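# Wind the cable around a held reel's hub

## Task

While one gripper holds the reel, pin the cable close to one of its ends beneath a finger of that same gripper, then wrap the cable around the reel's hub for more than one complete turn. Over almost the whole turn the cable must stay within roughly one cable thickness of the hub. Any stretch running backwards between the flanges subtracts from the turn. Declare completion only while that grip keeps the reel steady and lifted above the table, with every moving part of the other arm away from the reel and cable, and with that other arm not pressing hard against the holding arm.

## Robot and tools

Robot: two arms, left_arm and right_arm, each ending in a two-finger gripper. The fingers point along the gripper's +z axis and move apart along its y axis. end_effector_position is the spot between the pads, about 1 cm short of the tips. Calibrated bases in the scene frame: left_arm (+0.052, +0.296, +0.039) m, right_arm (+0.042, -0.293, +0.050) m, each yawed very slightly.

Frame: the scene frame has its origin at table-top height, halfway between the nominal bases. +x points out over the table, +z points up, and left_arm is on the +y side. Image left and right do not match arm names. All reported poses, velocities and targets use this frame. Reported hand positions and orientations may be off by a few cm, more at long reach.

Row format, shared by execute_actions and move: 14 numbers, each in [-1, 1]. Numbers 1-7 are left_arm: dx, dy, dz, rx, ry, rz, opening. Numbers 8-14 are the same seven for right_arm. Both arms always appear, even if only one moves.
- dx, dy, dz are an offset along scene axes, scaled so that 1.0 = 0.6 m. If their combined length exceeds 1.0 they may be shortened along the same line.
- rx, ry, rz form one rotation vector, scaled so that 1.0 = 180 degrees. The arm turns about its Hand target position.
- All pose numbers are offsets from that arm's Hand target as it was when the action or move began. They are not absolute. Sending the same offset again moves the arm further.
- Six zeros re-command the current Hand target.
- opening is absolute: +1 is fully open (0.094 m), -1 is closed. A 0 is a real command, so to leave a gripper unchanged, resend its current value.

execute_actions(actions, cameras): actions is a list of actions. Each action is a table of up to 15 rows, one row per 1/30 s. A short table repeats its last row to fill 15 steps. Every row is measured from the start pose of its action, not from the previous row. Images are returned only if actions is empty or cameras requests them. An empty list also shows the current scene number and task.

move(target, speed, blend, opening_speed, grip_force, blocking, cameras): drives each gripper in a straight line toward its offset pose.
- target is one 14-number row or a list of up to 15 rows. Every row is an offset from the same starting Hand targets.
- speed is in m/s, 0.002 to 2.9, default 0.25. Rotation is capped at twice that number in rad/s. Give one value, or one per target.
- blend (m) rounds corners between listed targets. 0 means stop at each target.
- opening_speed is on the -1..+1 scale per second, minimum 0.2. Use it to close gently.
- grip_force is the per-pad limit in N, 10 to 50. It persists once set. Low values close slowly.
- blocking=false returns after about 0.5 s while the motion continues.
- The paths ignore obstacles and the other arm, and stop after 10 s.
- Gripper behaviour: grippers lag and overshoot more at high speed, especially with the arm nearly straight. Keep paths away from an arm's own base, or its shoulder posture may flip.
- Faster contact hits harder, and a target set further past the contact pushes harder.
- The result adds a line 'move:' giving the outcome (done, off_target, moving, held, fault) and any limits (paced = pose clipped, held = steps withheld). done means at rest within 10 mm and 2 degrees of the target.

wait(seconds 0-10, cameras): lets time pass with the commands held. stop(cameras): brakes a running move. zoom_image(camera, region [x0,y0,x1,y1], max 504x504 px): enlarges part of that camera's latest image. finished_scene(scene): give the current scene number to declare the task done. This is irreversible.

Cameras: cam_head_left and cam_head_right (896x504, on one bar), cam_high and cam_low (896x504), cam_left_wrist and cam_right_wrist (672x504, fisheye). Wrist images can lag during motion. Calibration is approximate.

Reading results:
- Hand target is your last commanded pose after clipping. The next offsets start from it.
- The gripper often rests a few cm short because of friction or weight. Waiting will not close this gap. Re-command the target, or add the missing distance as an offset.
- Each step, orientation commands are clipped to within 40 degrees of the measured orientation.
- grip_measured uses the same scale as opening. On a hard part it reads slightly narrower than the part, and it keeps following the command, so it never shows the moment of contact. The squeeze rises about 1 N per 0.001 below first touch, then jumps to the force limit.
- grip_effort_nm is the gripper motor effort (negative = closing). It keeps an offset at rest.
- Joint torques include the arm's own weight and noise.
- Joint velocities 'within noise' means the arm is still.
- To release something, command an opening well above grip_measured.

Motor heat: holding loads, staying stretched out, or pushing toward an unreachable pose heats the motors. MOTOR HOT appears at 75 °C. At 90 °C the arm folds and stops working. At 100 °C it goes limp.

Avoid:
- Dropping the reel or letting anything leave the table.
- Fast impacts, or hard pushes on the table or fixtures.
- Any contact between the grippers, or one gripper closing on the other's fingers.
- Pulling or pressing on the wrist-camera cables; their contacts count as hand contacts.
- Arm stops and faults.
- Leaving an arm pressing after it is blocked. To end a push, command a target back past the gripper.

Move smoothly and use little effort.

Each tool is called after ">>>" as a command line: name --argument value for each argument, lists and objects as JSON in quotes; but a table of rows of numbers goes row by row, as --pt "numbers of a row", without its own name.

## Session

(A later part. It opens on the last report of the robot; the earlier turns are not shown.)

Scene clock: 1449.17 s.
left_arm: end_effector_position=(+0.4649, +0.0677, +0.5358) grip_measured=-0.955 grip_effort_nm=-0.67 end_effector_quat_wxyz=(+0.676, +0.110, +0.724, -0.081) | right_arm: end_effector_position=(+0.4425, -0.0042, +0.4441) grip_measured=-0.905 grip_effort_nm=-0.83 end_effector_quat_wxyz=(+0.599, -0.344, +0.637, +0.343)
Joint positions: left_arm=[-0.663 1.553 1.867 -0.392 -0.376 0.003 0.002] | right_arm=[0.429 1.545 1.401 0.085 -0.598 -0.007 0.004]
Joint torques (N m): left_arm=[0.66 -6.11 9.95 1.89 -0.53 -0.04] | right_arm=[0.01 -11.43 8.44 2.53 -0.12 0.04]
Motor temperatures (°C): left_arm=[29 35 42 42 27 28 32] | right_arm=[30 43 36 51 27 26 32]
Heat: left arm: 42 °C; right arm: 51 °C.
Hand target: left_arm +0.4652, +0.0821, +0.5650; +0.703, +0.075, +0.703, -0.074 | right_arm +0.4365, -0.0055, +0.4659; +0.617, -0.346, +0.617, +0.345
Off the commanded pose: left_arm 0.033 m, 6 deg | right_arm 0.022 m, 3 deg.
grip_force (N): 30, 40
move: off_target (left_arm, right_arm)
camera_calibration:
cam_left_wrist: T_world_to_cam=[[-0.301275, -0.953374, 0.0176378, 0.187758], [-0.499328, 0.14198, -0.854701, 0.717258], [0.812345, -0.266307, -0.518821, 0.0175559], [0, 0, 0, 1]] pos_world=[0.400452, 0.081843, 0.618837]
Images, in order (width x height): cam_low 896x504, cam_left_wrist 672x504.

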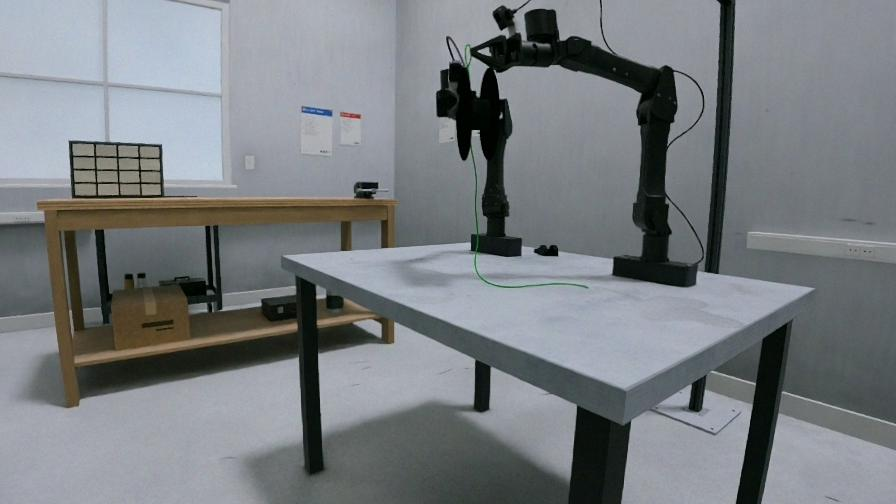

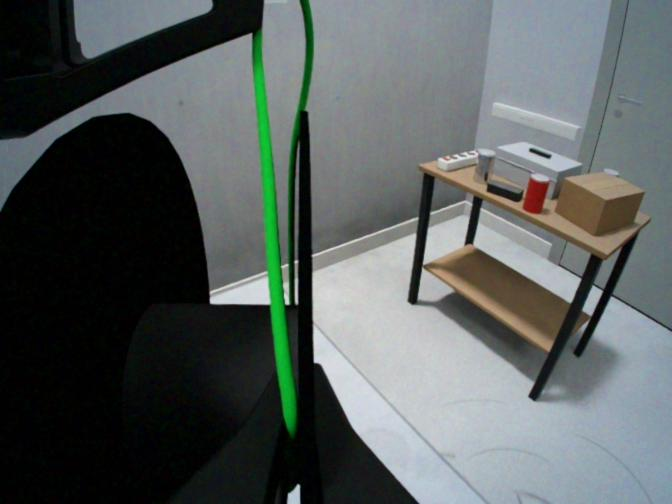

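>>> move --target '[-0.03, 0.02, 0.0, 0, 0, 0, -1, 0, 0, 0, 0, 0, 0, -1]' --speed 0.06 --cameras '["cam_left_wrist", "cam_low", "cam_high"]'

>>> zoom_image --camera "cam_high" --region '[400, 180, 560, 340]'

Scene clock: 1455.50 s.
left_arm: end_effector_position=(+0.4582, +0.0713, +0.5344) grip_measured=-0.955 grip_effort_nm=-0.67 end_effector_quat_wxyz=(+0.674, +0.111, +0.726, -0.079) | right_arm: end_effector_position=(+0.4420, -0.0039, +0.4442) grip_measured=-0.905 grip_effort_nm=-0.83 end_effector_quat_wxyz=(+0.598, -0.344, +0.637, +0.344)
Joint positions: left_arm=[-0.667 1.527 1.844 -0.404 -0.38 0.003 0.002] | right_arm=[0.429 1.545 1.401 0.085 -0.601 -0.007 0.004]
Joint torques (N m): left_arm=[0.46 -9.58 6.64 1.89 -0.53 -0.05] | right_arm=[0.02 -11.43 8.42 2.52 -0.1 0.04]
Heat: left arm: 43 °C; right arm: 50 °C.
Hand target: left_arm +0.4473, +0.0940, +0.5649; +0.703, +0.075, +0.704, -0.074 | right_arm +0.4366, -0.0055, +0.4659; +0.617, -0.346, +0.617, +0.345
Off the commanded pose: left_arm 0.040 m, 6 deg | right_arm 0.022 m, 3 deg.
grip_force (N): 30, 40
move: off_target (left_arm, right_arm)
camera_calibration:
cam_left_wrist: T_world_to_cam=[[-0.300801, -0.953577, 0.0145105, 0.190631], [-0.504671, 0.146249, -0.850834, 0.712378], [0.809214, -0.263255, -0.525234, 0.0279536], [0, 0, 0, 1]] pos_world=[0.394238, 0.0849555, 0.618032]
Images, in order (width x height): cam_high 896x504, cam_low 896x504, cam_left_wrist 672x504.

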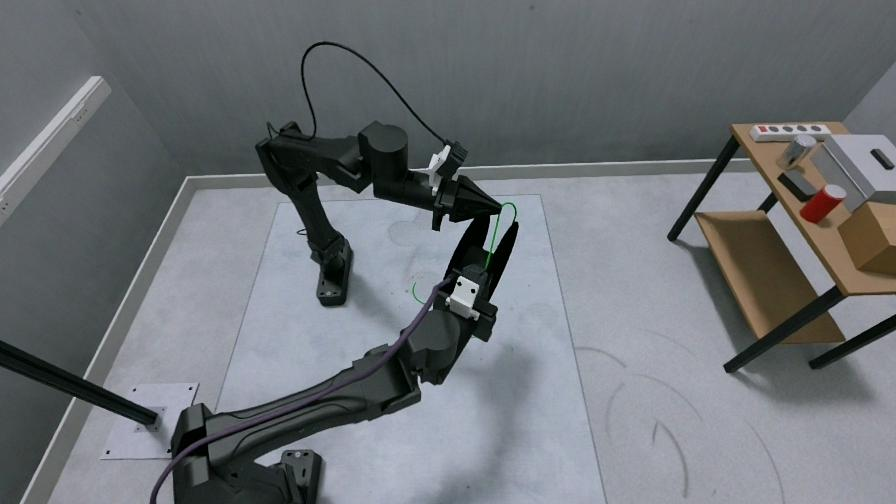

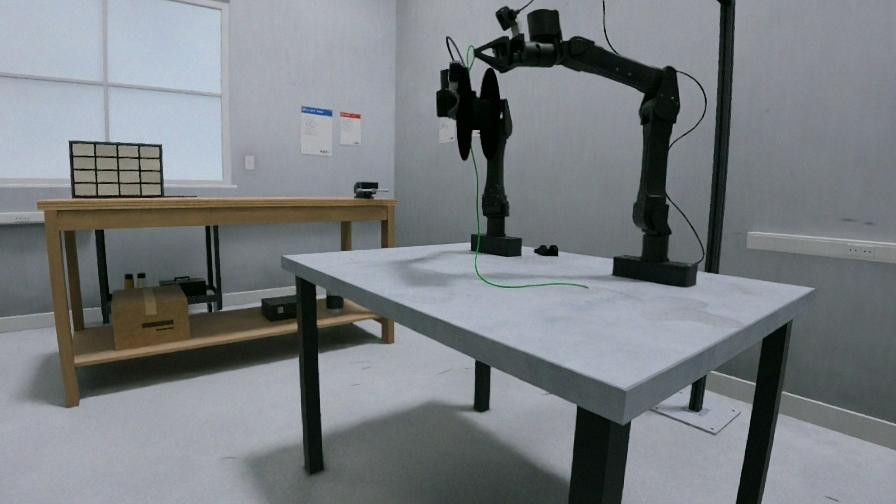

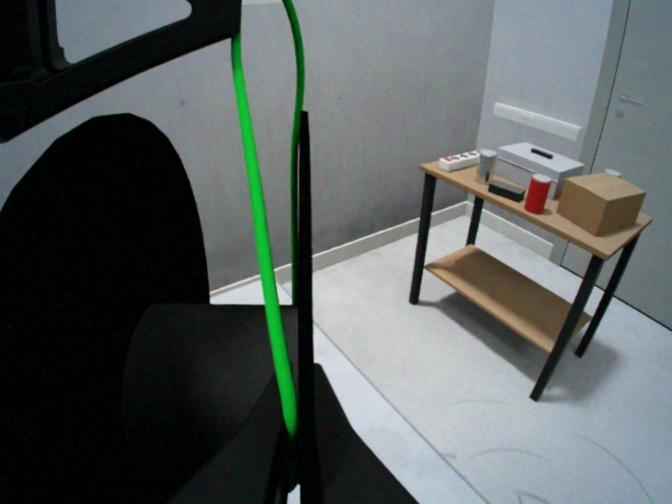

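Scaled by 3.150 from the camera's 896x504 image, which has a finer 1280x720 frame.

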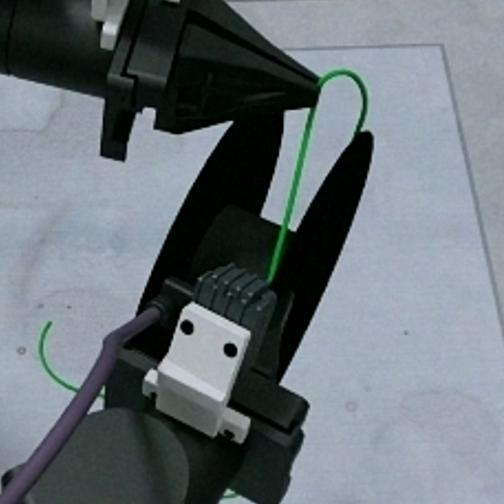

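>>> move --target '[0, 0, 0.0, 0, 0, 0, -0.7, 0, 0, 0, 0, 0, 0, -1]' --speed 0.06 --opening_speed 0.3 --cameras '["cam_left_wrist", "cam_low", "cam_high"]'

>>> zoom_image --camera "cam_high" --region '[400, 180, 560, 340]'

>>> zoom_image --camera "cam_low" --region '[400, 20, 600, 220]'

Scene clock: 1462.10 s.
left_arm: end_effector_position=(+0.4551, +0.0822, +0.5445) grip_measured=-0.703 grip_effort_nm=0.13 end_effector_quat_wxyz=(+0.685, +0.093, +0.720, -0.070) | right_arm: end_effector_position=(+0.4419, -0.0039, +0.4427) grip_measured=-0.905 grip_effort_nm=-0.83 end_effector_quat_wxyz=(+0.596, -0.344, +0.639, +0.344)
Joint positions: left_arm=[-0.667 1.51 1.844 -0.392 -0.421 0.003 0.014] | right_arm=[0.429 1.545 1.401 0.079 -0.601 -0.007 0.004]
Joint torques (N m): left_arm=[0.51 -7.94 6.54 1.8 -0.12 -0.02] | right_arm=[0.03 -11.51 8.42 2.61 -0.09 0.04]
Heat: left arm: 42 °C; right arm: 50 °C.
Hand target: left_arm +0.4473, +0.0939, +0.5649; +0.703, +0.075, +0.703, -0.074 | right_arm +0.4366, -0.0055, +0.4659; +0.617, -0.346, +0.617, +0.345
Off the commanded pose: left_arm 0.025 m, 3 deg | right_arm 0.024 m, 3 deg.
grip_force (N): 30, 40
move: off_target (left_arm, right_arm)
camera_calibration:
cam_left_wrist: T_world_to_cam=[[-0.262191, -0.964771, 0.0217561, 0.179279], [-0.489431, 0.113513, -0.864623, 0.721051], [0.831693, -0.237344, -0.501951, 0.0135741], [0, 0, 0, 1]] pos_world=[0.388621, 0.0943366, 0.62635]
Images, in order (width x height): cam_high 896x504, cam_low 896x504, cam_left_wrist 672x504.

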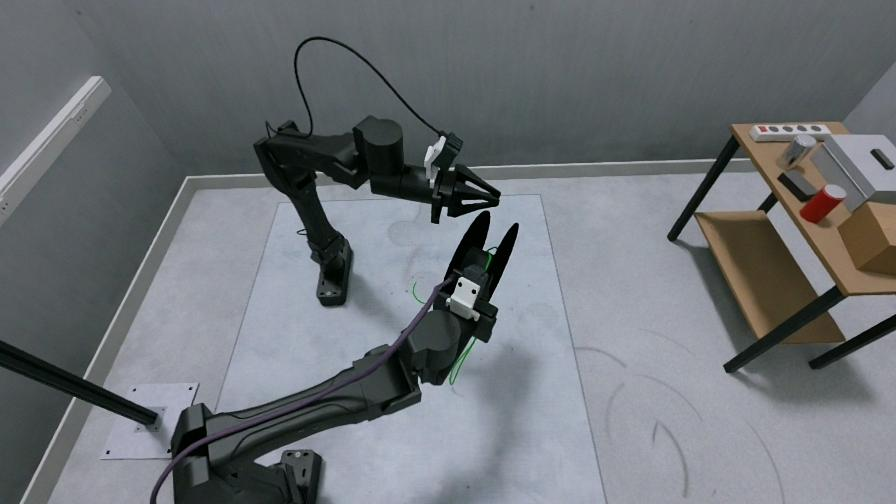

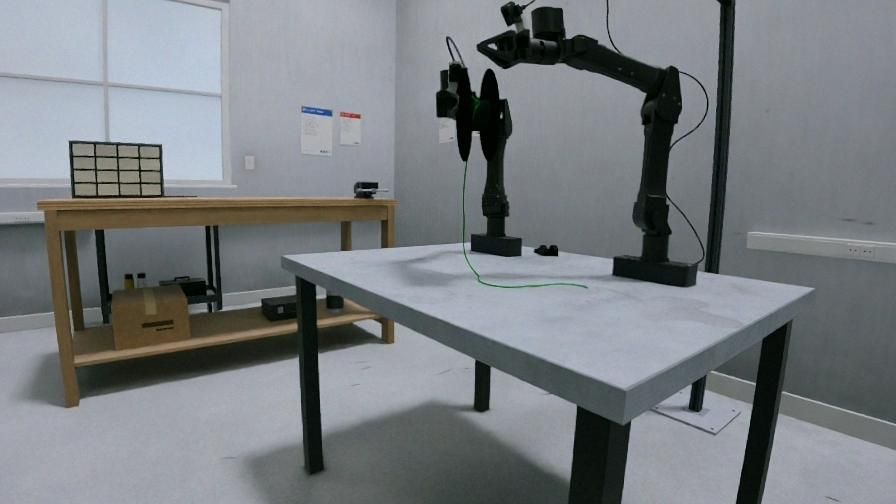

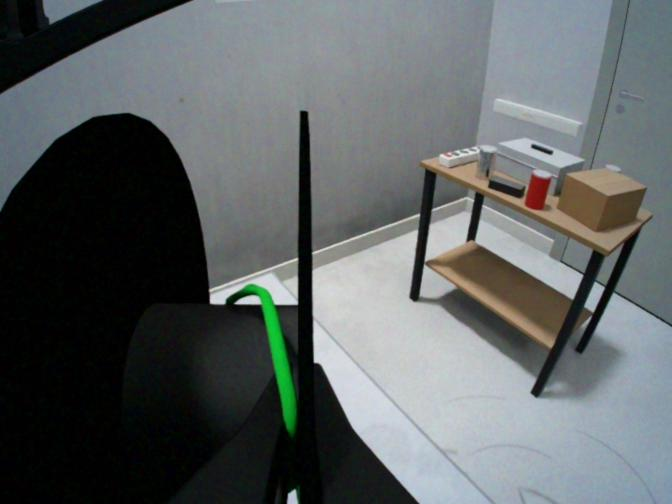

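Scaled by 3.150 from the camera's 896x504 image, which has a finer 1280x720 frame.

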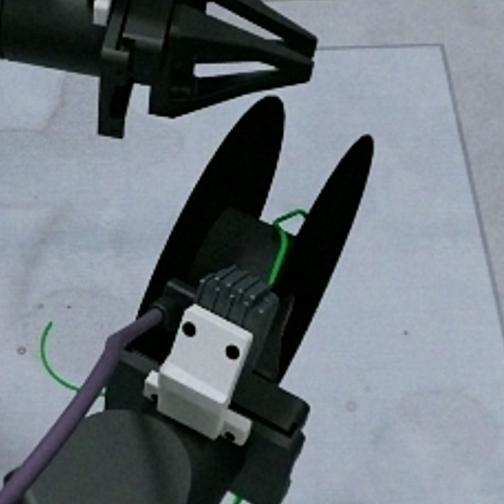

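Scaled by 2.520 from the camera's 896x504 image, which has a finer 1280x720 frame.

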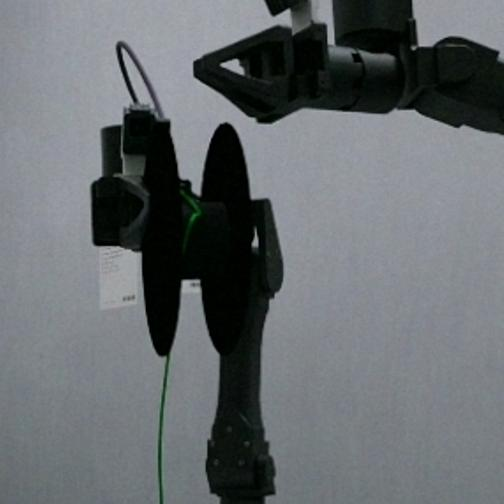

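>>> move --pt "-0.25 0.05 0.0 0 0 0 -0.7 0 0 0 0 0 0 -1" --pt "-0.25 0.05 -0.2 0 0 0 0 0 0 0.14 0 0 0 -1" --speed 0.12 --cameras '["all"]'

>>> zoom_image --camera "cam_low" --region '[380, 20, 640, 320]'

>>> zoom_image --camera "cam_high" --region '[380, 170, 560, 410]'

>>> zoom_image --camera "cam_head_left" --region '[380, 150, 680, 400]'

Scene clock: 1495.90 s.
left_arm: end_effector_position=(+0.2996, +0.1201, +0.4387) grip_measured=-0.003 grip_effort_nm=0.12 end_effector_quat_wxyz=(+0.696, +0.087, +0.710, -0.067) | right_arm: end_effector_position=(+0.4336, -0.0076, +0.5377) grip_measured=-0.905 grip_effort_nm=-0.83 end_effector_quat_wxyz=(+0.604, -0.345, +0.631, +0.343)
Joint positions: left_arm=[-1.109 0.859 0.974 -0.15 -0.875 -0.002 0.047] | right_arm=[0.429 1.609 1.839 -0.272 -0.601 -0.007 0.004]
Joint torques (N m): left_arm=[-0.51 -1.88 6.35 1.66 -0.13 0.02] | right_arm=[0.01 -7.9 9.05 2.6 -0.08 0.05]
Heat: left arm: 42 °C; right arm: 49 °C.
Hand target: left_arm +0.2972, +0.1240, +0.4449; +0.703, +0.075, +0.703, -0.074 | right_arm +0.4366, -0.0055, +0.5499; +0.617, -0.346, +0.617, +0.345
Off the commanded pose: left_arm 0.008 m, 2 deg | right_arm 0.013 m, 2 deg.
grip_force (N): 30, 40
move: off_target (right_arm)
camera_calibration:
cam_left_wrist: T_world_to_cam=[[-0.251667, -0.96755, 0.0225928, 0.174253], [-0.464862, 0.100373, -0.879675, 0.549922], [0.848862, -0.231888, -0.475038, 0.0811604], [0, 0, 0, 1]] pos_world=[0.230598, 0.132221, 0.51837]
cam_right_wrist: T_world_to_cam=[[0.827038, -0.560271, 0.0458849, -0.395837], [-0.249059, -0.438372, -0.863597, 0.606399], [0.503963, 0.702799, -0.50209, 0.158768], [0, 0, 0, 1]] pos_world=[0.398388, -0.0675298, 0.621563]

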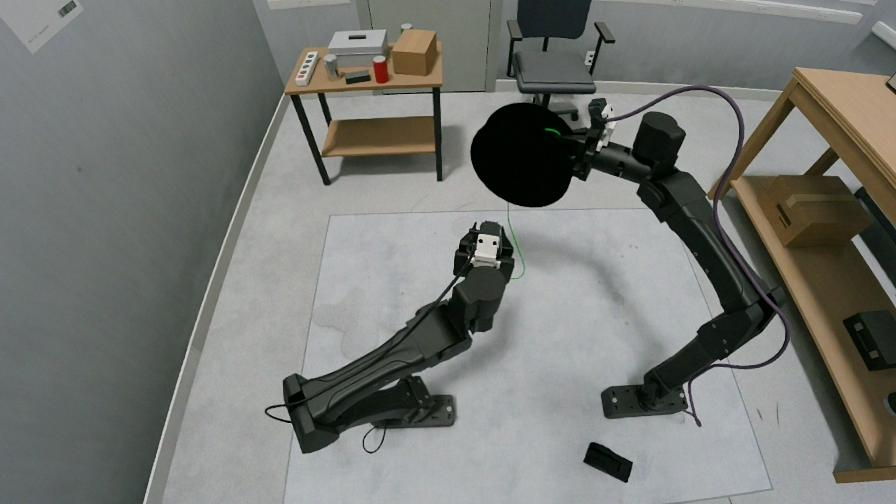

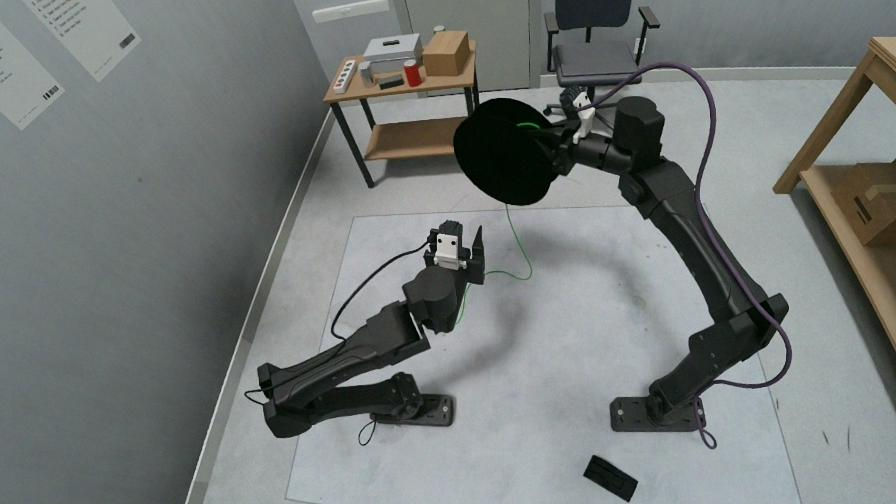

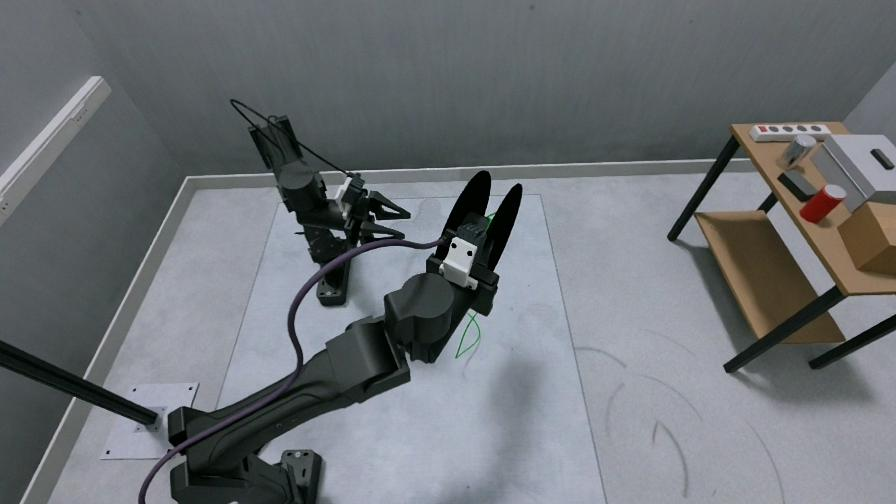

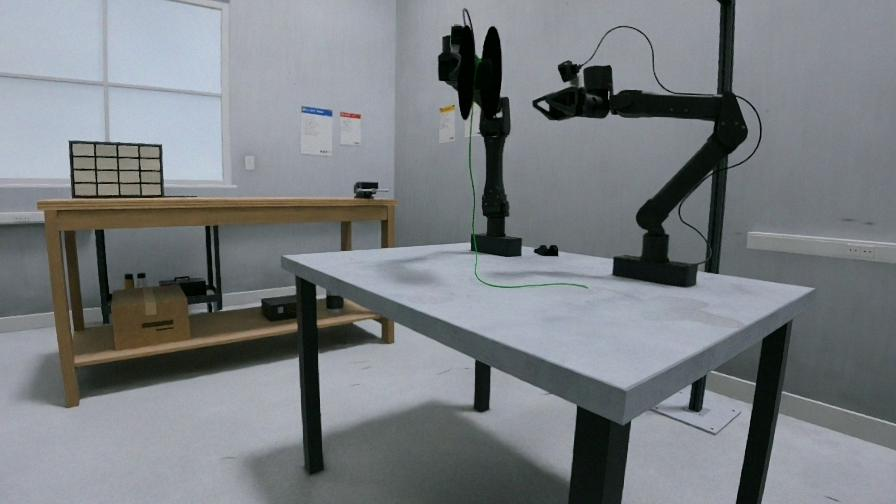

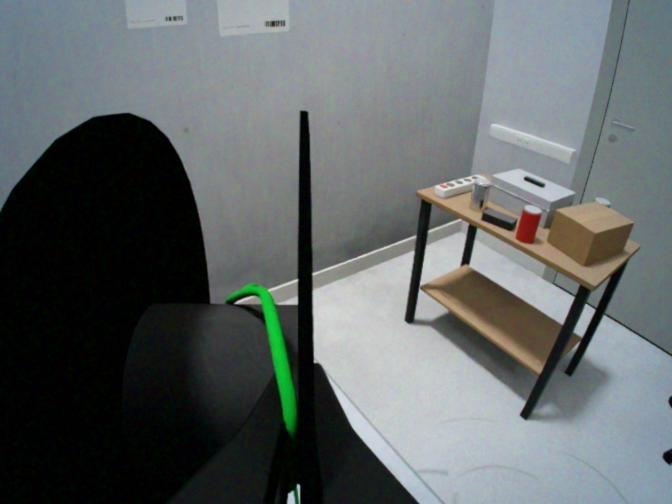

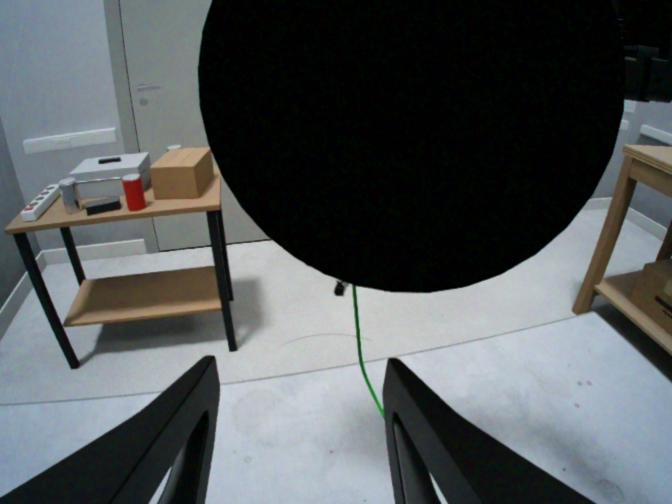

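Scaled by 1.680 from the camera's 896x504 image, which has a finer 1280x720 frame.

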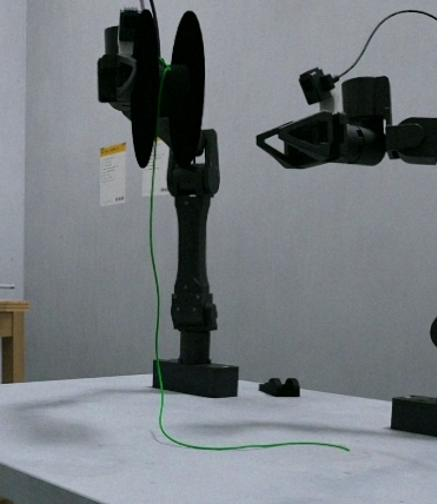

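Scaled by 2.100 from the camera's 896x504 image, which has a finer 1280x720 frame.

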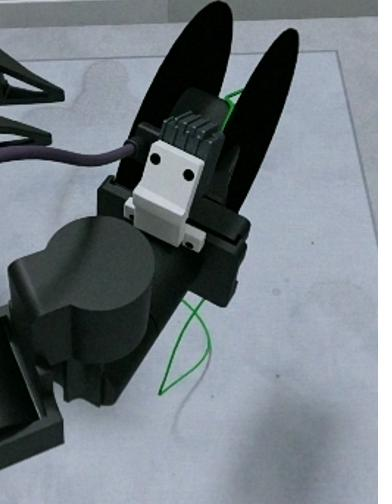

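Scaled by 1.680 from the camera's 896x504 image, which has a finer 1280x720 frame.

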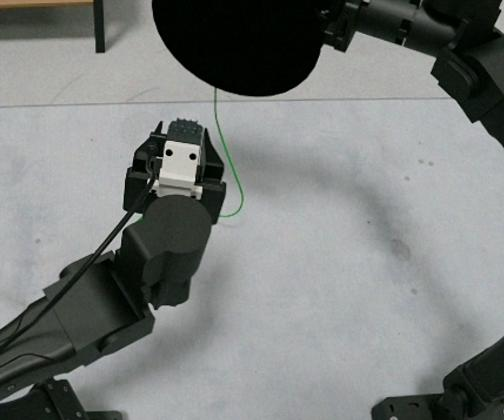

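>>> move --pt "0.0047 -0.015 -0.308 0.0818 0.2076 -0.1012 0.2 0 0 0 0 0 0 -1" --pt "0.10 -0.085 -0.38 0.0818 0.2076 -0.1012 0.2 0 0 0 0 0 0 -1" --speed 0.12 --blend 0.02 --cameras '["all"]'

Scene clock: 1585.10 s.
left_arm: end_effector_position=(+0.3528, +0.0748, +0.2120) grip_measured=+0.197 grip_effort_nm=0.13 end_effector_quat_wxyz=(+0.397, +0.244, +0.878, -0.109) | right_arm: end_effector_position=(+0.4336, -0.0076, +0.5377) grip_measured=-0.905 grip_effort_nm=-0.83 end_effector_quat_wxyz=(+0.604, -0.345, +0.631, +0.343)
Joint positions: left_arm=[-0.706 1.248 0.889 -0.37 -0.114 -0.097 0.056] | right_arm=[0.429 1.609 1.839 -0.272 -0.601 -0.007 0.004]
Joint torques (N m): left_arm=[0.72 -3.96 6.97 1.56 0.04 0.09] | right_arm=[0.01 -7.88 9.06 2.59 -0.09 0.04]
Motor temperatures (°C): left_arm=[29 31 41 41 27 28 31] | right_arm=[30 37 38 51 27 26 32]
Heat: left arm: 41 °C; right arm: 51 °C.
Hand target: left_arm +0.3572, +0.0729, +0.2170; +0.407, +0.244, +0.873, -0.114 | right_arm +0.4366, -0.0055, +0.5499; +0.617, -0.346, +0.617, +0.345
Off the commanded pose: left_arm 0.007 m, 1 deg | right_arm 0.013 m, 2 deg.
grip_force (N): 30, 40
move: off_target (right_arm)
camera_calibration:
cam_left_wrist: T_world_to_cam=[[-0.511719, -0.857295, 0.0564812, 0.225203], [-0.809514, 0.459088, -0.365958, 0.365681], [0.287804, -0.23299, -0.928916, 0.212092], [0, 0, 0, 1]] pos_world=[0.350224, 0.0746002, 0.31812]
cam_right_wrist: T_world_to_cam=[[0.827038, -0.560271, 0.0458849, -0.395837], [-0.249059, -0.438372, -0.863597, 0.606399], [0.503963, 0.702799, -0.50209, 0.158768], [0, 0, 0, 1]] pos_world=[0.398388, -0.0675298, 0.621563]

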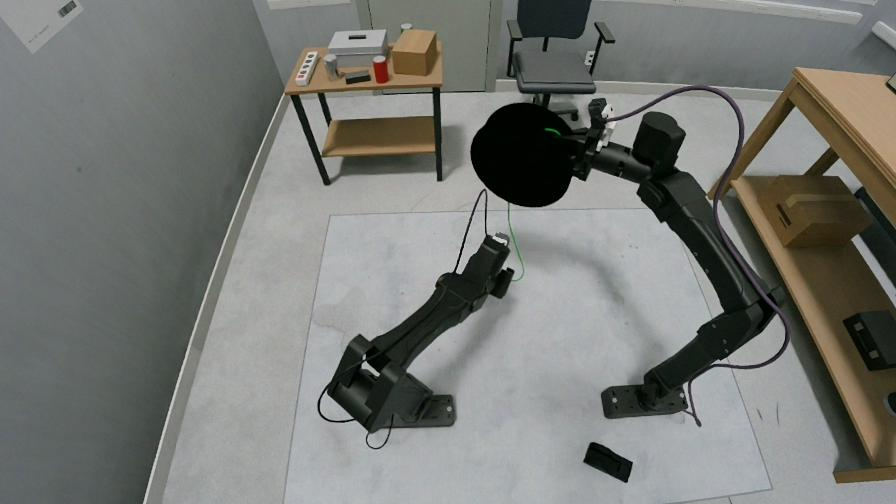

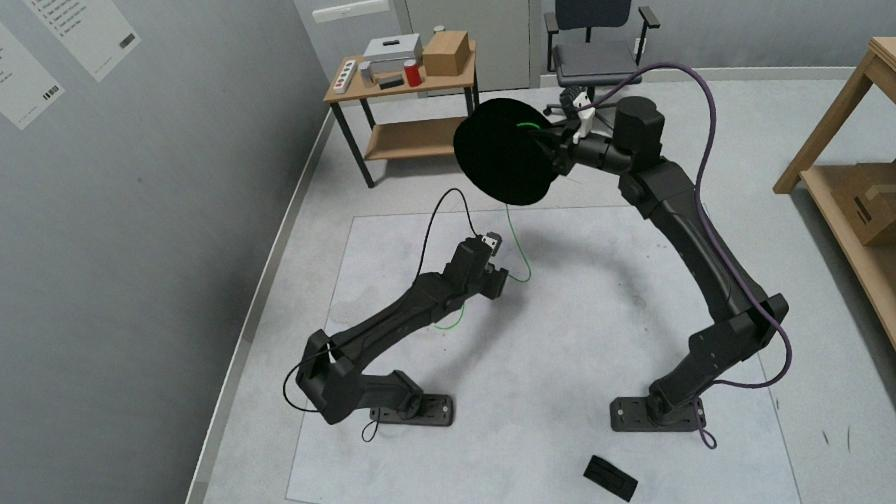

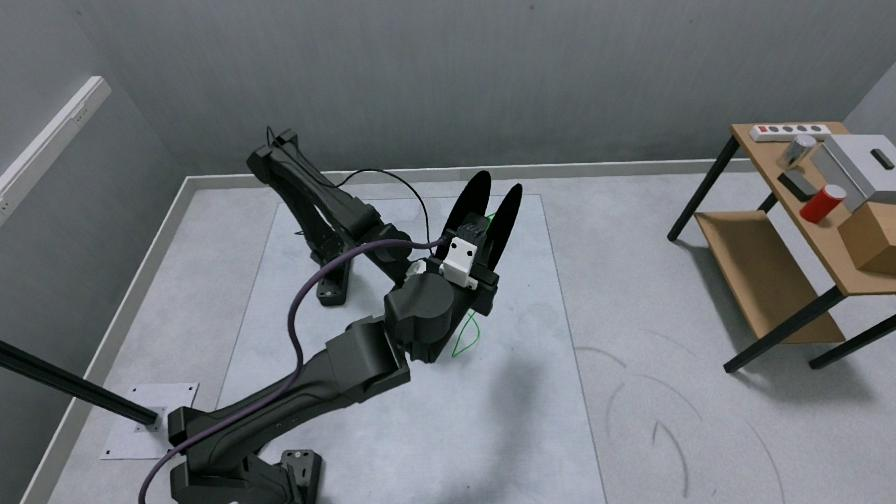

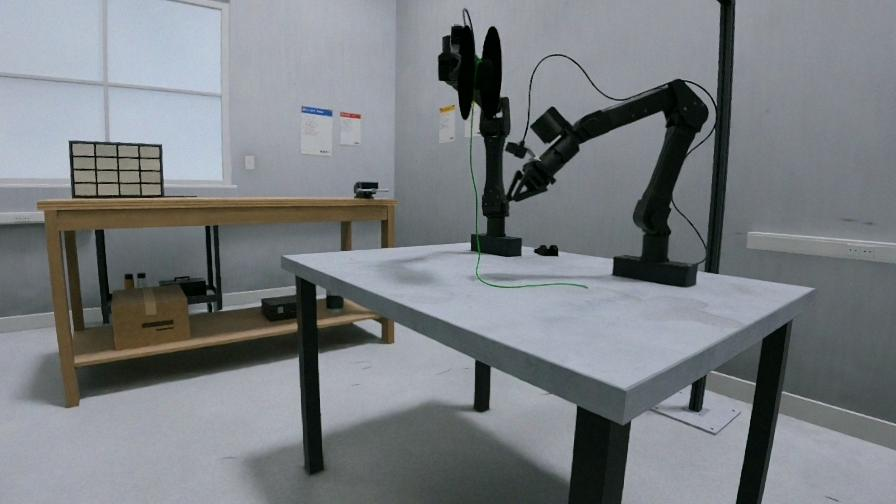

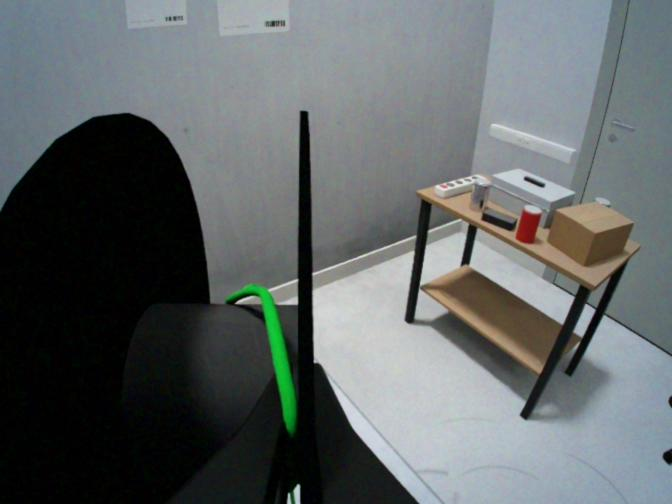

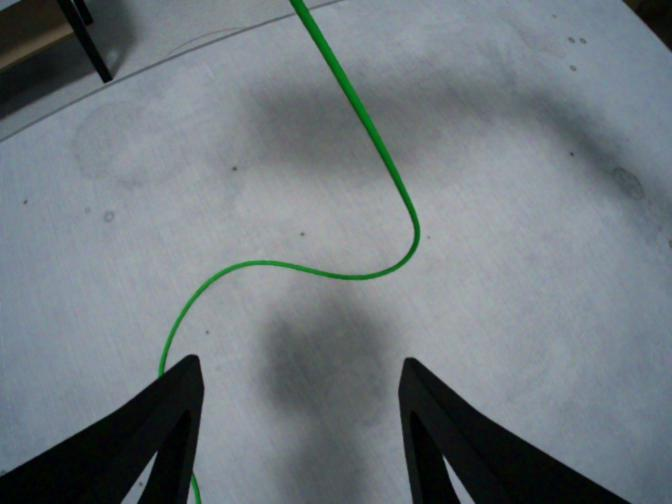

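>>> move --target '[-0.0187, -0.04, -0.0, -0.0961, -0.2008, 0.0599, 0.2, 0, 0, 0, 0, 0, 0, -1]' --speed 0.12 --cameras '["cam_right_wrist", "cam_low", "cam_head_left"]'

Scene clock: 1622.90 s.
left_arm: end_effector_position=(+0.3473, +0.0488, +0.2162) grip_measured=+0.197 grip_effort_nm=0.13 end_effector_quat_wxyz=(+0.693, +0.124, +0.700, -0.123) | right_arm: end_effector_position=(+0.4336, -0.0076, +0.5377) grip_measured=-0.905 grip_effort_nm=-0.83 end_effector_quat_wxyz=(+0.604, -0.345, +0.631, +0.343)
Joint positions: left_arm=[-0.991 1.504 0.335 1.156 -0.624 -0.008 0.056] | right_arm=[0.429 1.609 1.839 -0.272 -0.601 -0.007 0.004]
Joint torques (N m): left_arm=[-0.51 -3.66 4.48 1.77 -0.07 0.05] | right_arm=[0.02 -7.87 9.03 2.59 -0.08 0.04]
Heat: left arm: 41 °C; right arm: 52 °C.
Hand target: left_arm +0.3461, +0.0490, +0.2169; +0.696, +0.122, +0.697, -0.122 | right_arm +0.4366, -0.0055, +0.5499; +0.617, -0.346, +0.617, +0.345
Off the commanded pose: left_arm 0.002 m, 1 deg | right_arm 0.013 m, 2 deg.
grip_force (N): 30, 40
move: off_target (right_arm)
camera_calibration:
cam_right_wrist: T_world_to_cam=[[0.827038, -0.560271, 0.0458849, -0.395837], [-0.249059, -0.438372, -0.863597, 0.606399], [0.503963, 0.702799, -0.50209, 0.158768], [0, 0, 0, 1]] pos_world=[0.398388, -0.0675298, 0.621563]
Images, in order (width x height): cam_head_left 896x504, cam_low 896x504, cam_right_wrist 672x504.

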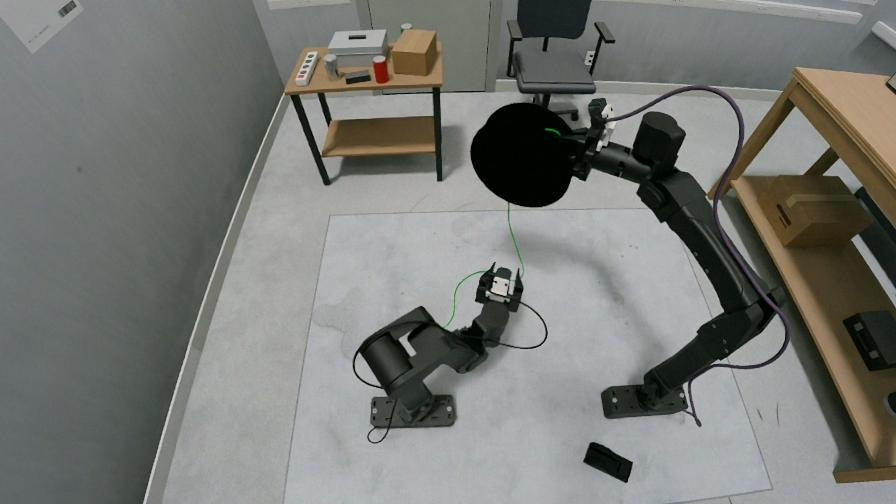

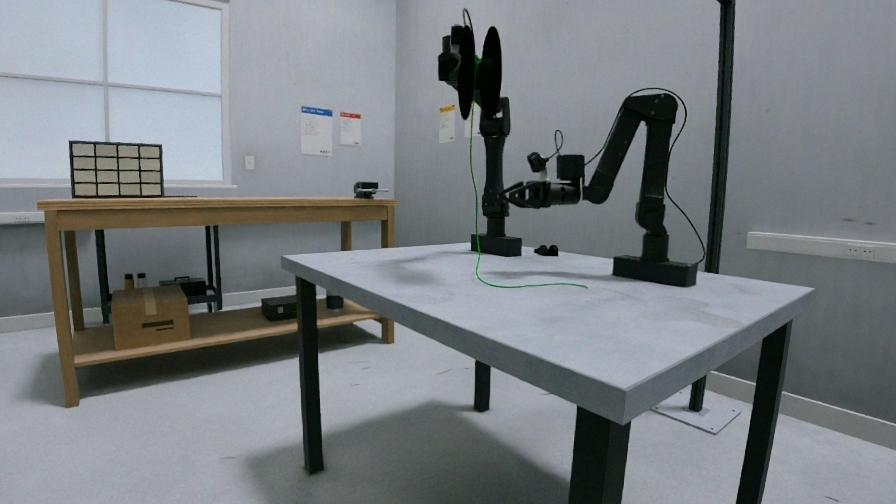

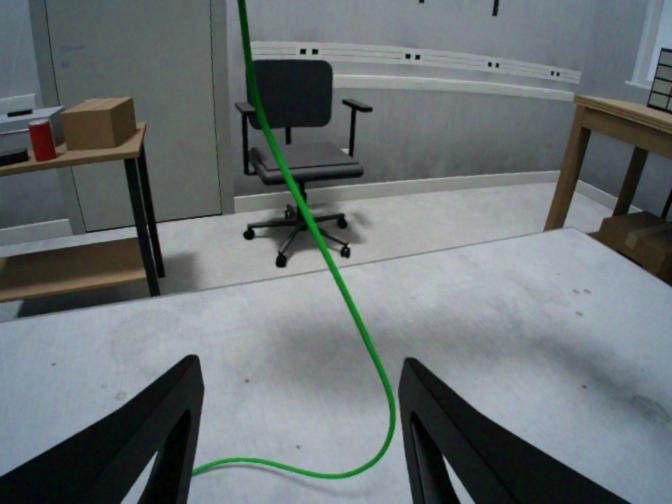

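>>> move --target '[0.1532, -0.068, -0.02, 0, 0, 0, 0.2, 0, 0, 0, 0, 0, 0, -1]' --speed 0.1 --cameras '["cam_right_wrist", "cam_low", "cam_high", "cam_left_wrist"]'

Scene clock: 1633.40 s.
left_arm: end_effector_position=(+0.4330, +0.0125, +0.1990) grip_measured=+0.197 grip_effort_nm=0.13 end_effector_quat_wxyz=(+0.690, +0.122, +0.703, -0.118) | right_arm: end_effector_position=(+0.4336, -0.0076, +0.5377) grip_measured=-0.905 grip_effort_nm=-0.83 end_effector_quat_wxyz=(+0.604, -0.345, +0.631, +0.343)
Joint positions: left_arm=[-0.831 1.852 0.647 1.183 -0.474 -0.006 0.056] | right_arm=[0.429 1.609 1.839 -0.272 -0.601 -0.007 0.004]
Joint torques (N m): left_arm=[0.59 -6.41 6.79 1.66 0.11 0.08] | right_arm=[0.03 -7.88 9.05 2.59 -0.09 0.04]
Heat: left arm: 42 °C; right arm: 52 °C.
Hand target: left_arm +0.4380, +0.0082, +0.2050; +0.696, +0.122, +0.697, -0.122 | right_arm +0.4366, -0.0055, +0.5499; +0.617, -0.346, +0.617, +0.345
Off the commanded pose: left_arm 0.009 m, 1 deg | right_arm 0.013 m, 2 deg.
grip_force (N): 30, 40
move: off_target (right_arm)
camera_calibration:
cam_left_wrist: T_world_to_cam=[[-0.368335, -0.92867, 0.0436015, 0.154964], [-0.452673, 0.138183, -0.880904, 0.406394], [0.812045, -0.344205, -0.471282, -0.154374], [0, 0, 0, 1]] pos_world=[0.366401, 0.0346168, 0.278484]
cam_right_wrist: T_world_to_cam=[[0.827038, -0.560271, 0.0458849, -0.395837], [-0.249059, -0.438372, -0.863597, 0.606399], [0.503963, 0.702799, -0.50209, 0.158768], [0, 0, 0, 1]] pos_world=[0.398388, -0.0675298, 0.621563]
Images, in order (width x height): cam_high 896x504, cam_low 896x504, cam_left_wrist 672x504, cam_right_wrist 672x504.

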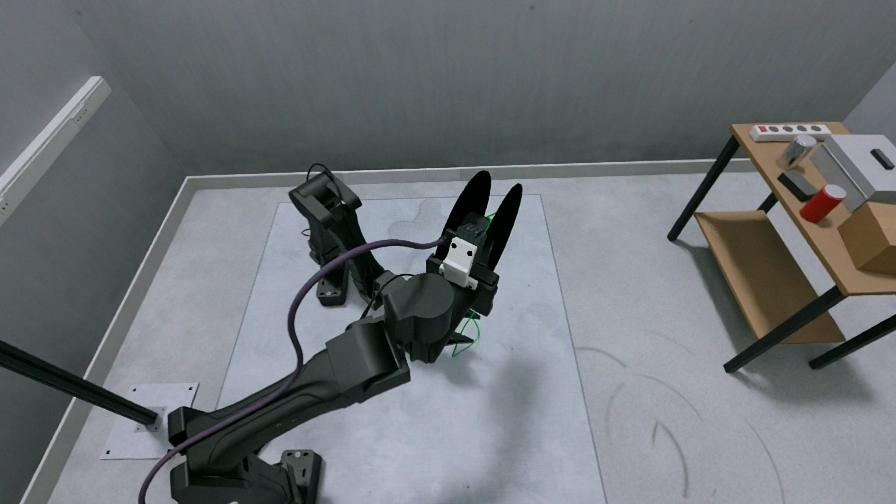

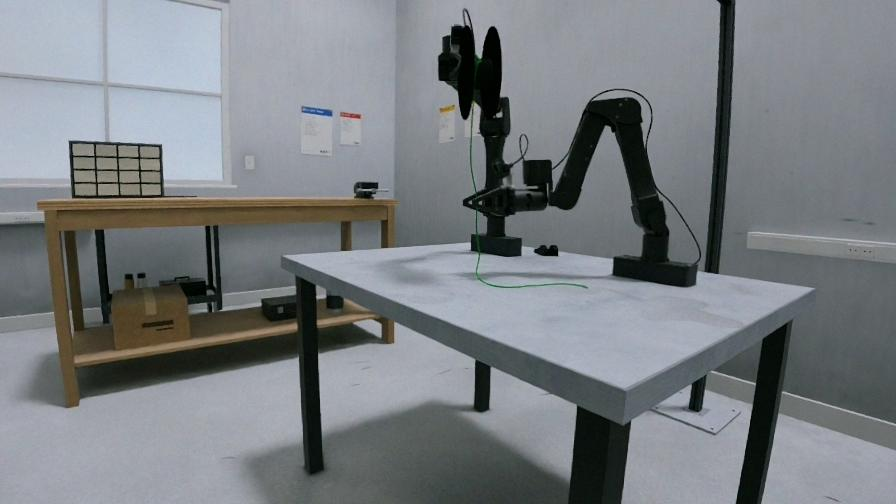

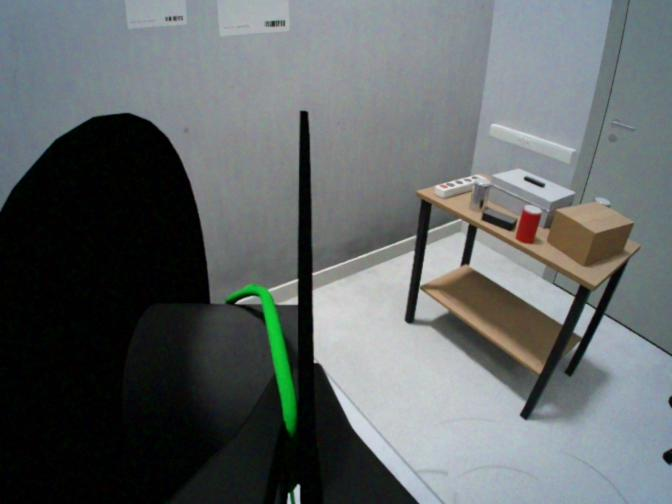

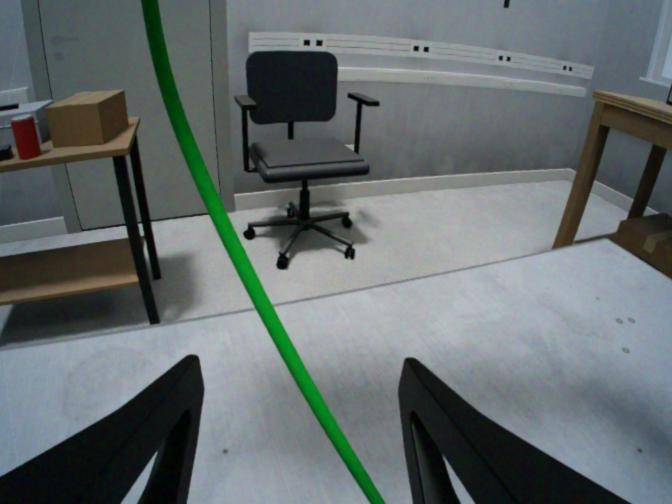

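>>> zoom_image --camera "cam_right_wrist" --region '[220, 280, 440, 504]'

Scaled by 2.250 from the camera's 672x504 image, which has a finer 960x720 frame.

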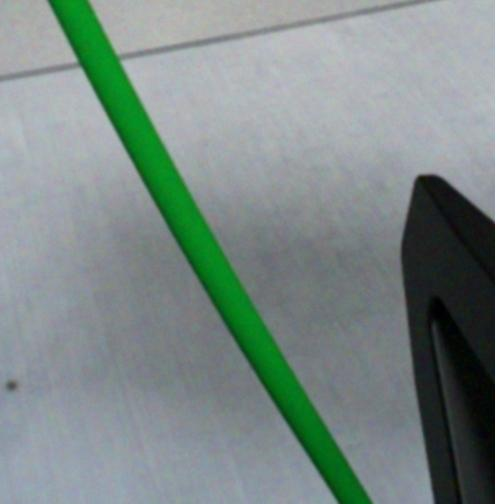

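>>> move --target '[0.0313, -0.0114, 0.0, 0, 0, 0, 0.2, 0, 0, 0, 0, 0, 0, -1]' --speed 0.06 --cameras '["cam_right_wrist"]'

>>> zoom_image --camera "cam_right_wrist" --region '[220, 280, 440, 504]'

Scene clock: 1641.40 s.
left_arm: end_effector_position=(+0.4513, +0.0050, +0.2007) grip_measured=+0.197 grip_effort_nm=0.12 end_effector_quat_wxyz=(+0.692, +0.121, +0.701, -0.120) | right_arm: end_effector_position=(+0.4336, -0.0076, +0.5377) grip_measured=-0.905 grip_effort_nm=-0.83 end_effector_quat_wxyz=(+0.604, -0.345, +0.631, +0.343)
Joint positions: left_arm=[-0.805 1.901 0.723 1.164 -0.447 -0.006 0.056] | right_arm=[0.429 1.609 1.839 -0.272 -0.601 -0.007 0.004]
Joint torques (N m): left_arm=[0.61 -6.78 6.79 1.62 0.11 0.06] | right_arm=[0.03 -7.87 9.03 2.59 -0.09 0.04]
Heat: left arm: 42 °C; right arm: 52 °C.
Hand target: left_arm +0.4568, +0.0013, +0.2049; +0.696, +0.122, +0.697, -0.122 | right_arm +0.4366, -0.0055, +0.5499; +0.617, -0.346, +0.617, +0.345
Off the commanded pose: left_arm 0.008 m, 1 deg | right_arm 0.013 m, 2 deg.
grip_force (N): 30, 40
move: off_target (right_arm)
camera_calibration:
cam_right_wrist: T_world_to_cam=[[0.827038, -0.560271, 0.0458849, -0.395837], [-0.249059, -0.438372, -0.863597, 0.606399], [0.503963, 0.702799, -0.50209, 0.158768], [0, 0, 0, 1]] pos_world=[0.398388, -0.0675298, 0.621563]
Images, in order (width x height): cam_right_wrist 672x504.

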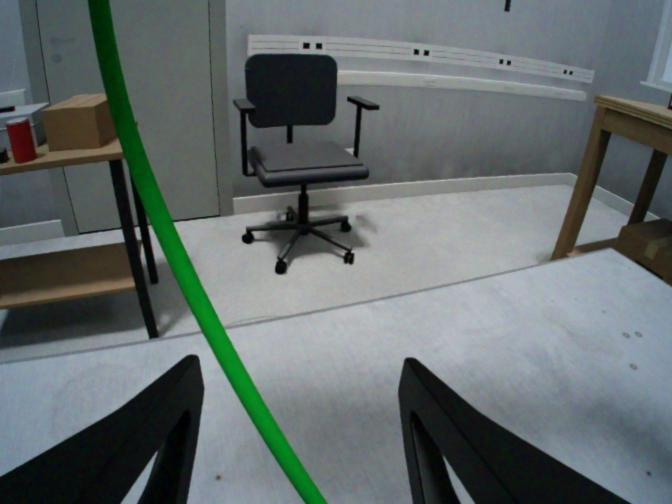

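Scaled by 2.250 from the camera's 672x504 image, which has a finer 960x720 frame.

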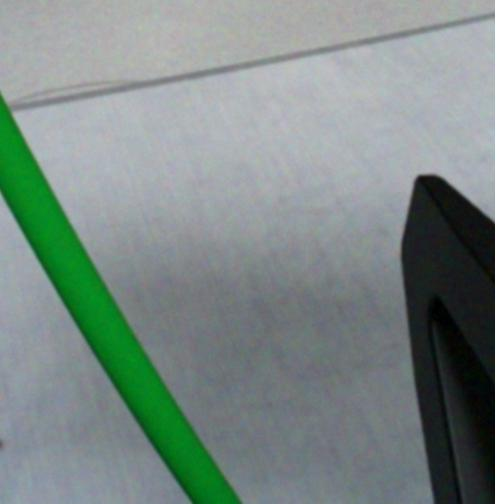

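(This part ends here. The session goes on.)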